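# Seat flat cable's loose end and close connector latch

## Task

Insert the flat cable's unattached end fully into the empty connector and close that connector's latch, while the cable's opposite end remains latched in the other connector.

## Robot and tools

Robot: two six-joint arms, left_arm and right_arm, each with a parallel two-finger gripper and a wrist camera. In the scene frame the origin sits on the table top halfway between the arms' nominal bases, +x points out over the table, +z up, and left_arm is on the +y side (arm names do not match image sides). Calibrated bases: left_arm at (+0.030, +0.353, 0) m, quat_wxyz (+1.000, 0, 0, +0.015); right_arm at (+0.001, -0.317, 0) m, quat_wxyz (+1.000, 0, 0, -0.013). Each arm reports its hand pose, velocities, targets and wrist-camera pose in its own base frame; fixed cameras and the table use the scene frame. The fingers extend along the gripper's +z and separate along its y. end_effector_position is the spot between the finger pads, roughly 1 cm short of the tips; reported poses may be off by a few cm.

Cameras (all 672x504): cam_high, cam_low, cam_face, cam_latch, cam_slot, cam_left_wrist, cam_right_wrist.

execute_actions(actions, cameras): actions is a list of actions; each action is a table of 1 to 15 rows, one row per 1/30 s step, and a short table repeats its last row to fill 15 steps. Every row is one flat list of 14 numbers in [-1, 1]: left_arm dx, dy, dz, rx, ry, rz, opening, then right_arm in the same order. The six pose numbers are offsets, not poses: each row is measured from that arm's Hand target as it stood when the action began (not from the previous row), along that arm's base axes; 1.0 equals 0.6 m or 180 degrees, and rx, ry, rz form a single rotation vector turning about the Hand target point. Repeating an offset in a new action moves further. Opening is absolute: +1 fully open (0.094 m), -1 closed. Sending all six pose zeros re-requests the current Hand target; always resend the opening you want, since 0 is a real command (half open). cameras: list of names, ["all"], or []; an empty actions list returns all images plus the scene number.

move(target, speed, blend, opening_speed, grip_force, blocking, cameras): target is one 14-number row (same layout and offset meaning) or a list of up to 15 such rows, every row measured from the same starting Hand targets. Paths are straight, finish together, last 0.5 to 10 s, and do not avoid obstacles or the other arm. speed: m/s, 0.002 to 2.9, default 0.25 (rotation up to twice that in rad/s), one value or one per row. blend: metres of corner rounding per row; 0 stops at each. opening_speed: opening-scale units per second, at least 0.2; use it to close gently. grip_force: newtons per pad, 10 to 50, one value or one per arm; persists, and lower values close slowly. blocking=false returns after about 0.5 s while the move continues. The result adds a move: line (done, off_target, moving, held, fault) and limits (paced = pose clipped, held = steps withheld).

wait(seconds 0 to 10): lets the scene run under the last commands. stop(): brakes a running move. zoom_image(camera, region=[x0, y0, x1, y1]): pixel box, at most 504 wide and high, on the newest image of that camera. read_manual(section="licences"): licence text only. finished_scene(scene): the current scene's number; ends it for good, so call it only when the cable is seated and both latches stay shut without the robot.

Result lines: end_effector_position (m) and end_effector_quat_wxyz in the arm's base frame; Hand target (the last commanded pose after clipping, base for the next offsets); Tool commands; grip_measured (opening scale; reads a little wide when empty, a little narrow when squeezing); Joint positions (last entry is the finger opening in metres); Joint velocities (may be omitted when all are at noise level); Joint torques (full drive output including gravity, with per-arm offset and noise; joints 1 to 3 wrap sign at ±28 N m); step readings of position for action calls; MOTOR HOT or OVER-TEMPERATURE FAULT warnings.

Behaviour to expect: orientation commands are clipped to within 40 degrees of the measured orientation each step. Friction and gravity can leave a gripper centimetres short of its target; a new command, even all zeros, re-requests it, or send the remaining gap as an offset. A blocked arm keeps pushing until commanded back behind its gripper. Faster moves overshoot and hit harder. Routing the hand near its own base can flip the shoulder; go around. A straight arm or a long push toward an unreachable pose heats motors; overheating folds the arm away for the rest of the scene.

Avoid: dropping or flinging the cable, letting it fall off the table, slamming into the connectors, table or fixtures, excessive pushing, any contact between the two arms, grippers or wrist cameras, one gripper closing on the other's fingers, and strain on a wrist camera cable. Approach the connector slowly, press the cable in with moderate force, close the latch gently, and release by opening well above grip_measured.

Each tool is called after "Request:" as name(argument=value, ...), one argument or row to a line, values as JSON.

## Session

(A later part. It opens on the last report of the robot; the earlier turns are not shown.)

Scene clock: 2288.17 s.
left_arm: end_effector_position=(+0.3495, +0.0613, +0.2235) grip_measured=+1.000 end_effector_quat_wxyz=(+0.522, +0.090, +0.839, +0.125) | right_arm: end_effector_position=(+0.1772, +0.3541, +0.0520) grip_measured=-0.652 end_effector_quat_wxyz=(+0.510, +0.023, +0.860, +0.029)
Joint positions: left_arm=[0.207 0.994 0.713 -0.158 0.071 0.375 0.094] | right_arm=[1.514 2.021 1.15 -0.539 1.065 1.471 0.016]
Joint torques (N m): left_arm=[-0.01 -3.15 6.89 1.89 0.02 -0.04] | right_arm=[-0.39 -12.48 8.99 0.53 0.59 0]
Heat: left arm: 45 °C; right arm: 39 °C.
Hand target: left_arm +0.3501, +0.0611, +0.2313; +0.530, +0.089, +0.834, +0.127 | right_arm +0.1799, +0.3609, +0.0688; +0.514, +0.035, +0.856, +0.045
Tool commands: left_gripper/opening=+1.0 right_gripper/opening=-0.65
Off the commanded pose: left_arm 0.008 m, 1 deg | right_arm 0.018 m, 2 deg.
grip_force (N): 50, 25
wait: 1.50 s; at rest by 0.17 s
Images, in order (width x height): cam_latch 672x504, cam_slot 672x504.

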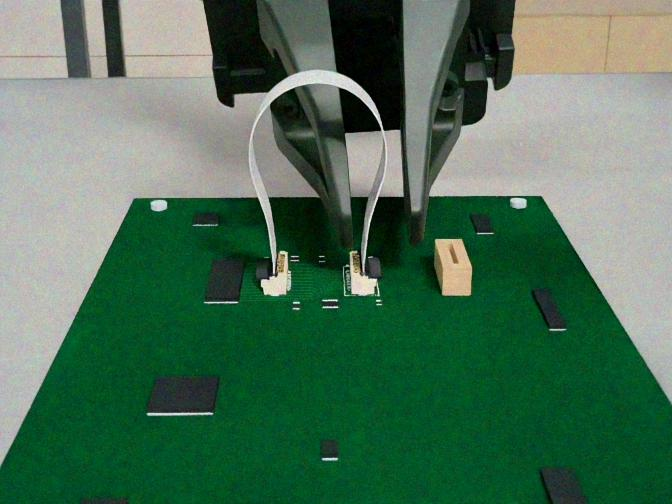

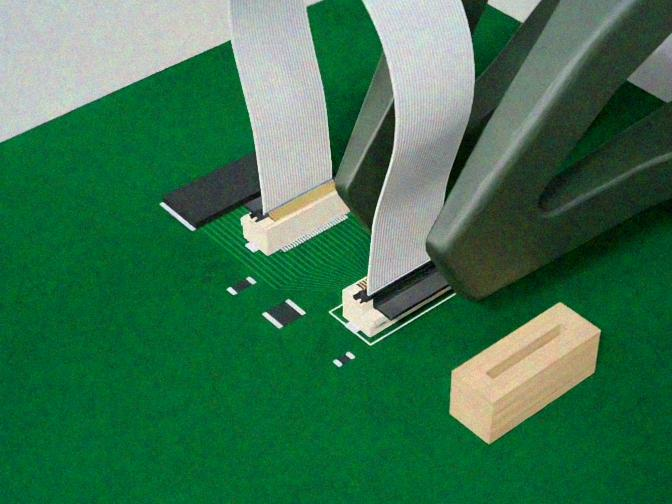

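Request:
move(
  target=[0,0,0,0,0,0,1,0,-0.0008,0.0135,-0.001,0,0,-0.65],
  speed=0.03,
)

Request:
wait(
  seconds=1.5,
  cameras=["cam_latch", "cam_slot"],
)

Scene clock: 2319.77 s.
left_arm: end_effector_position=(+0.3495, +0.0613, +0.2235) grip_measured=+1.000 end_effector_quat_wxyz=(+0.522, +0.090, +0.839, +0.125) | right_arm: end_effector_position=(+0.1773, +0.3558, +0.0611) grip_measured=-0.652 end_effector_quat_wxyz=(+0.510, +0.024, +0.859, +0.033)
Joint positions: left_arm=[0.207 0.994 0.713 -0.158 0.071 0.375 0.094] | right_arm=[1.514 2.003 1.166 -0.566 1.065 1.471 0.016]
Joint torques (N m): left_arm=[0.01 -3.12 6.9 1.89 0.02 -0.04] | right_arm=[-0.27 -12.15 8.81 0.47 0.55 -0.02]
Heat: left arm: 45 °C; right arm: 40 °C.
Hand target: left_arm +0.3501, +0.0611, +0.2313; +0.530, +0.089, +0.834, +0.127 | right_arm +0.1799, +0.3604, +0.0769; +0.515, +0.034, +0.856, +0.044
Off the commanded pose: left_arm 0.008 m, 1 deg | right_arm 0.017 m, 2 deg.
grip_force (N): 50, 25
move: off_target (right_arm)

Scene clock: 2321.27 s.
left_arm: end_effector_position=(+0.3495, +0.0613, +0.2235) grip_measured=+1.000 end_effector_quat_wxyz=(+0.522, +0.090, +0.839, +0.125) | right_arm: end_effector_position=(+0.1773, +0.3558, +0.0611) grip_measured=-0.652 end_effector_quat_wxyz=(+0.510, +0.024, +0.859, +0.032)
Joint positions: left_arm=[0.207 0.994 0.713 -0.158 0.071 0.375 0.094] | right_arm=[1.514 2.003 1.166 -0.566 1.065 1.471 0.016]
Joint torques (N m): left_arm=[-0.02 -3.17 6.9 1.89 0.01 -0.04] | right_arm=[-0.36 -12.14 8.83 0.43 0.6 0]
Heat: left arm: 45 °C; right arm: 40 °C.
Hand target: left_arm +0.3501, +0.0611, +0.2313; +0.530, +0.089, +0.834, +0.127 | right_arm +0.1799, +0.3605, +0.0770; +0.515, +0.034, +0.856, +0.044
Tool commands: left_gripper/opening=+1.0 right_gripper/opening=-0.65
Off the commanded pose: left_arm 0.008 m, 1 deg | right_arm 0.017 m, 2 deg.
grip_force (N): 50, 25
wait: 1.50 s; at rest by 0.17 s
Images, in order (width x height): cam_latch 672x504, cam_slot 672x504.

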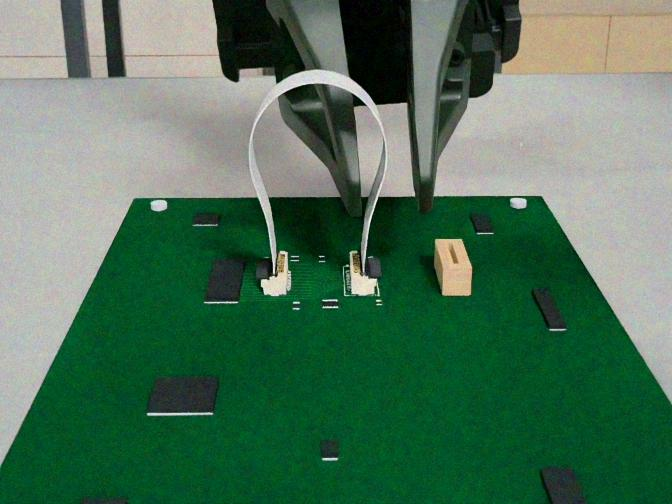

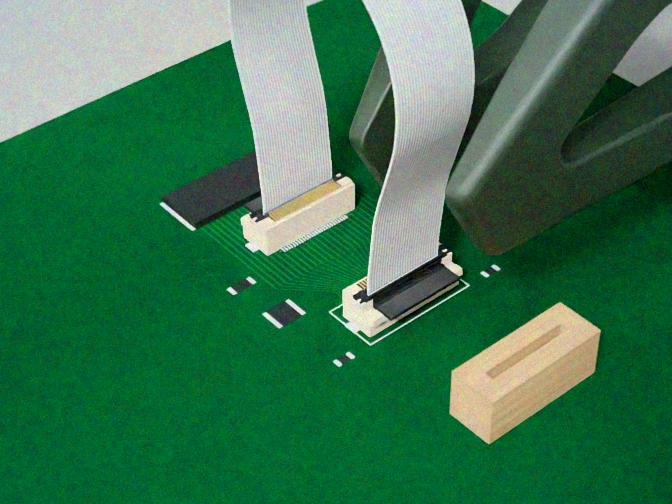

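Now open to −0.3 and view.

Request:
move(
  target=[0,0,0,0,0,0,1,0,0,0,0,0,0,-0.35],
  speed=0.03,
  opening_speed=0.2,
)

Request:
wait(
  seconds=1.5,
  cameras=["cam_latch", "cam_face"],
)

Scene clock: 2326.77 s.
left_arm: end_effector_position=(+0.3495, +0.0613, +0.2235) grip_measured=+1.000 end_effector_quat_wxyz=(+0.522, +0.090, +0.839, +0.125) | right_arm: end_effector_position=(+0.1773, +0.3556, +0.0611) grip_measured=-0.352 end_effector_quat_wxyz=(+0.510, +0.024, +0.859, +0.032)
Joint positions: left_arm=[0.207 0.994 0.713 -0.158 0.071 0.375 0.094] | right_arm=[1.514 2.003 1.166 -0.567 1.065 1.471 0.03]
Joint torques (N m): left_arm=[-0.01 -3.14 6.89 1.89 0.02 -0.04] | right_arm=[-0.4 -12.3 8.65 0.46 0.58 -0.01]
Heat: left arm: 45 °C; right arm: 40 °C.
Hand target: left_arm +0.3501, +0.0611, +0.2313; +0.530, +0.089, +0.834, +0.127 | right_arm +0.1799, +0.3605, +0.0770; +0.515, +0.034, +0.856, +0.044
Off the commanded pose: left_arm 0.008 m, 1 deg | right_arm 0.017 m, 2 deg.
grip_force (N): 50, 25
move: off_target (right_arm)

Scene clock: 2328.27 s.
left_arm: end_effector_position=(+0.3495, +0.0613, +0.2235) grip_measured=+1.000 end_effector_quat_wxyz=(+0.522, +0.090, +0.839, +0.125) | right_arm: end_effector_position=(+0.1773, +0.3556, +0.0611) grip_measured=-0.352 end_effector_quat_wxyz=(+0.510, +0.024, +0.859, +0.032)
Joint positions: left_arm=[0.207 0.994 0.713 -0.158 0.071 0.375 0.094] | right_arm=[1.514 2.003 1.166 -0.567 1.065 1.471 0.03]
Joint torques (N m): left_arm=[-0.01 -3.14 6.9 1.9 0.02 -0.04] | right_arm=[-0.34 -12.21 8.81 0.47 0.58 0]
Heat: left arm: 45 °C; right arm: 40 °C.
Hand target: left_arm +0.3501, +0.0611, +0.2313; +0.530, +0.089, +0.834, +0.127 | right_arm +0.1799, +0.3605, +0.0770; +0.515, +0.034, +0.856, +0.044
Tool commands: left_gripper/opening=+1.0 right_gripper/opening=-0.35
Off the commanded pose: left_arm 0.008 m, 1 deg | right_arm 0.017 m, 2 deg.
grip_force (N): 50, 25
wait: 1.50 s; at rest by 0.17 s
Images, in order (width x height): cam_face 672x504, cam_latch 672x504.

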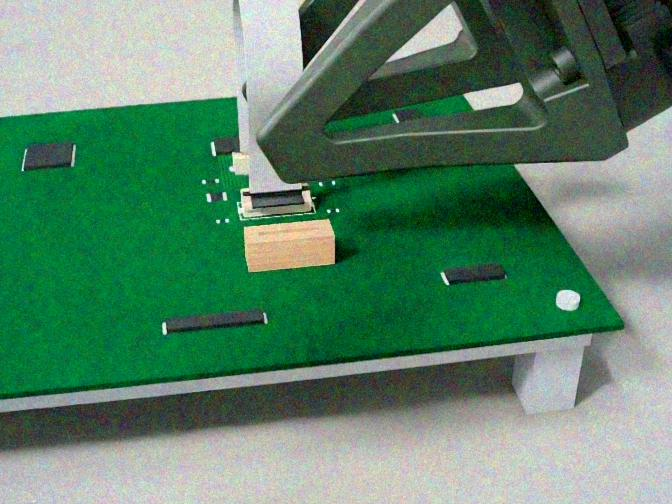

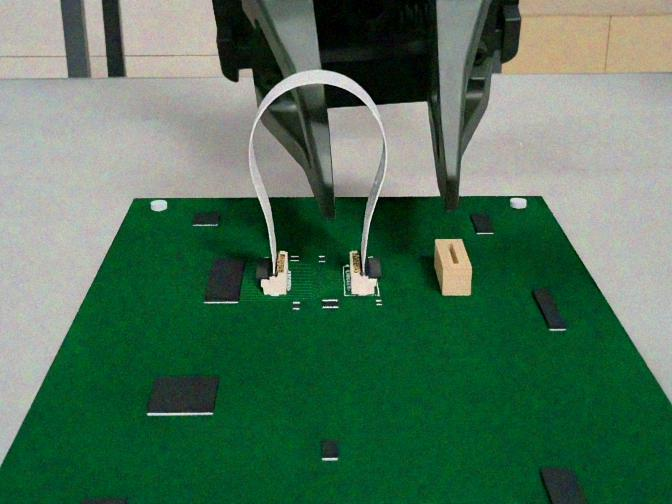

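Request:
move(
  target=[
    [0,0,0,0,0,0,1,-0.06,-0.005,0.003,0,0,0,-0.35],
    [0,0,0,0,0,0,1,-0.12,-0.005,0.02,0,0,0,-0.35],
  ],
  speed=0.05,
  blend=0.01,
)

Request:
wait(
  seconds=1.5,
  cameras=["cam_latch", "cam_face", "cam_slot"],
)

Request:
zoom_image(
  camera="cam_slot",
  region=[225, 170, 495, 370],
)

Request:
zoom_image(
  camera="cam_face",
  region=[220, 140, 340, 230],
)

Request:
zoom_image(
  camera="cam_latch",
  region=[250, 235, 400, 305],
)

Scene clock: 2349.97 s.
left_arm: end_effector_position=(+0.3495, +0.0613, +0.2235) grip_measured=+1.000 end_effector_quat_wxyz=(+0.522, +0.090, +0.839, +0.125) | right_arm: end_effector_position=(+0.1084, +0.3531, +0.0883) grip_measured=-0.352 end_effector_quat_wxyz=(+0.509, +0.036, +0.859, +0.046)
Joint positions: left_arm=[0.207 0.994 0.713 -0.158 0.071 0.375 0.094] | right_arm=[1.711 2.023 1.321 -1.037 1.065 1.893 0.03]
Joint torques (N m): left_arm=[-0.01 -3.12 6.9 1.89 0.02 -0.04] | right_arm=[0.34 -7.9 8.88 -0.05 0.57 0.05]
Heat: left arm: 45 °C; right arm: 40 °C.
Hand target: left_arm +0.3501, +0.0611, +0.2313; +0.530, +0.089, +0.834, +0.127 | right_arm +0.1079, +0.3574, +0.0889; +0.515, +0.034, +0.856, +0.043
Off the commanded pose: left_arm 0.008 m, 1 deg | right_arm 0.004 m, 1 deg.
grip_force (N): 50, 25
move: done

Scene clock: 2351.47 s.
left_arm: end_effector_position=(+0.3495, +0.0613, +0.2235) grip_measured=+1.000 end_effector_quat_wxyz=(+0.522, +0.090, +0.839, +0.125) | right_arm: end_effector_position=(+0.1084, +0.3531, +0.0884) grip_measured=-0.352 end_effector_quat_wxyz=(+0.509, +0.036, +0.859, +0.046)
Joint positions: left_arm=[0.207 0.994 0.713 -0.158 0.071 0.375 0.094] | right_arm=[1.711 2.023 1.321 -1.037 1.065 1.894 0.03]
Joint torques (N m): left_arm=[-0.02 -3.15 6.89 1.9 0.02 -0.04] | right_arm=[0.2 -8.05 8.65 -0.09 0.55 0.06]
Heat: left arm: 45 °C; right arm: 40 °C.
Hand target: left_arm +0.3501, +0.0611, +0.2313; +0.530, +0.089, +0.834, +0.127 | right_arm +0.1079, +0.3574, +0.0888; +0.515, +0.034, +0.856, +0.044
Tool commands: left_gripper/opening=+1.0 right_gripper/opening=-0.35
Off the commanded pose: left_arm 0.008 m, 1 deg | right_arm 0.004 m, 1 deg.
grip_force (N): 50, 25
wait: 1.50 s; at rest by 0.17 s
Images, in order (width x height): cam_face 672x504, cam_latch 672x504, cam_slot 672x504.

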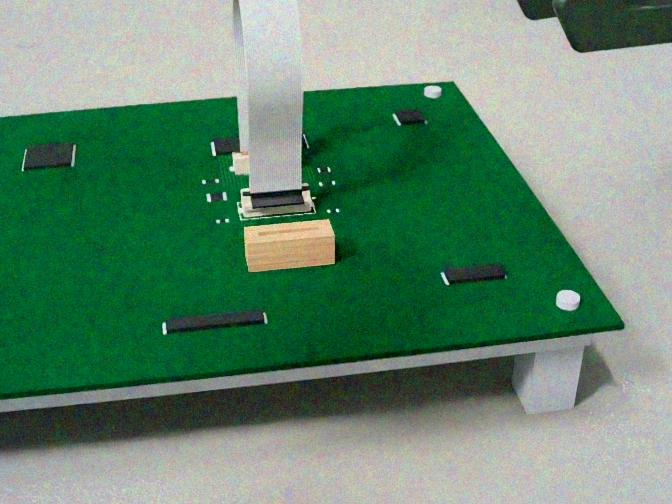

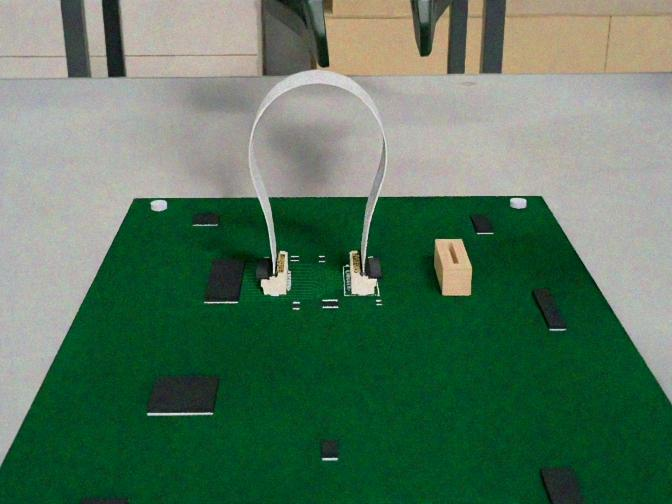

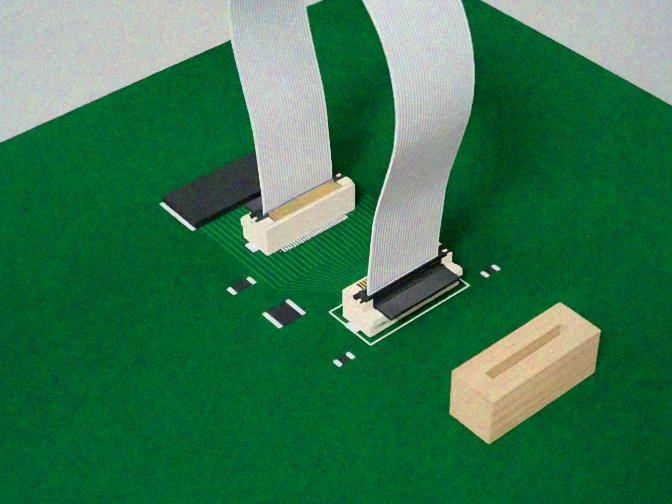

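Scaled by 1.867 from the camera's 672x504 image, which has a finer 960x720 frame.

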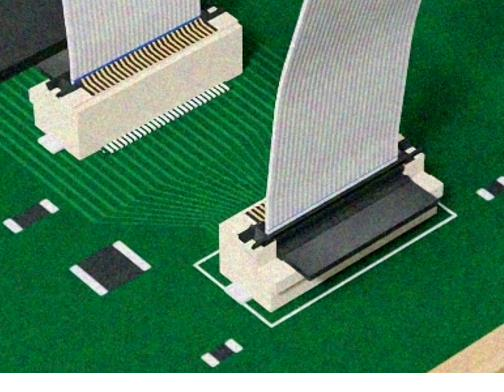

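Scaled by 4.200 from the camera's 672x504 image, which has a finer 960x720 frame.

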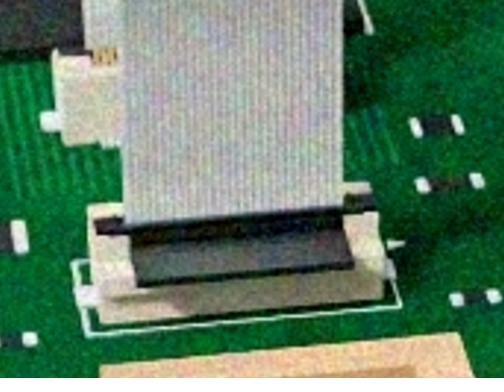

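Scaled by 3.360 from the camera's 672x504 image, which has a finer 960x720 frame.

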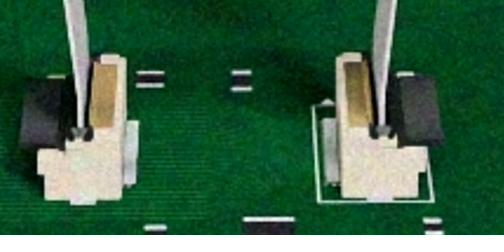

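Request:
zoom_image(
  camera="cam_slot",
  region=[335, 220, 475, 340],
)

Request:
zoom_image(
  camera="cam_latch",
  region=[350, 240, 385, 285],
)

Request:
zoom_image(
  camera="cam_latch",
  region=[255, 240, 290, 285],
)

Request:
zoom_image(
  camera="cam_slot",
  region=[235, 160, 365, 260],
)

Scaled by 3.600 from the camera's 672x504 image, which has a finer 960x720 frame.

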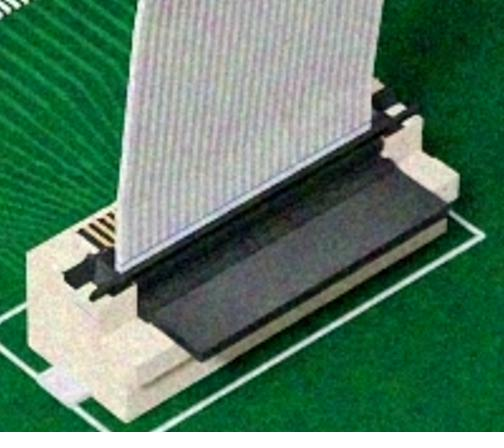

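Scaled by 11.200 from the camera's 672x504 image, which has a finer 960x720 frame.

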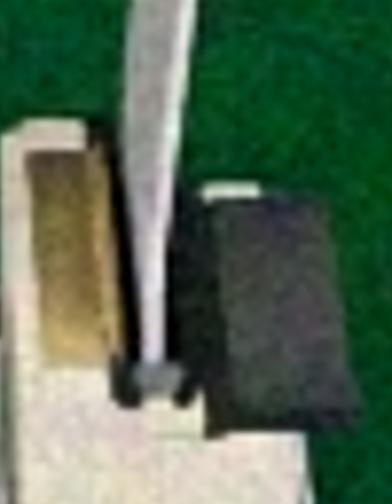

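Scaled by 11.200 from the camera's 672x504 image, which has a finer 960x720 frame.

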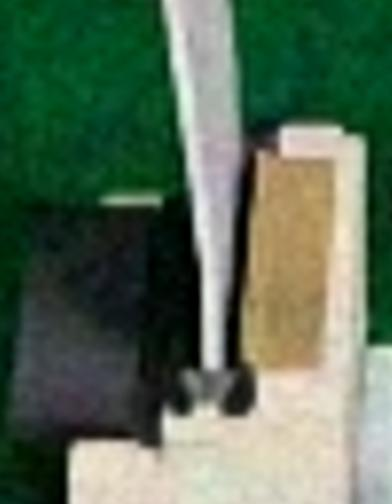

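Scaled by 3.877 from the camera's 672x504 image, which has a finer 960x720 frame.

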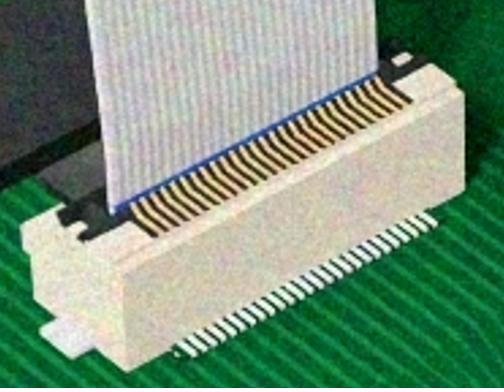

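Request:
finished_scene(
  scene=1,
)

The scene is finished: the task was done.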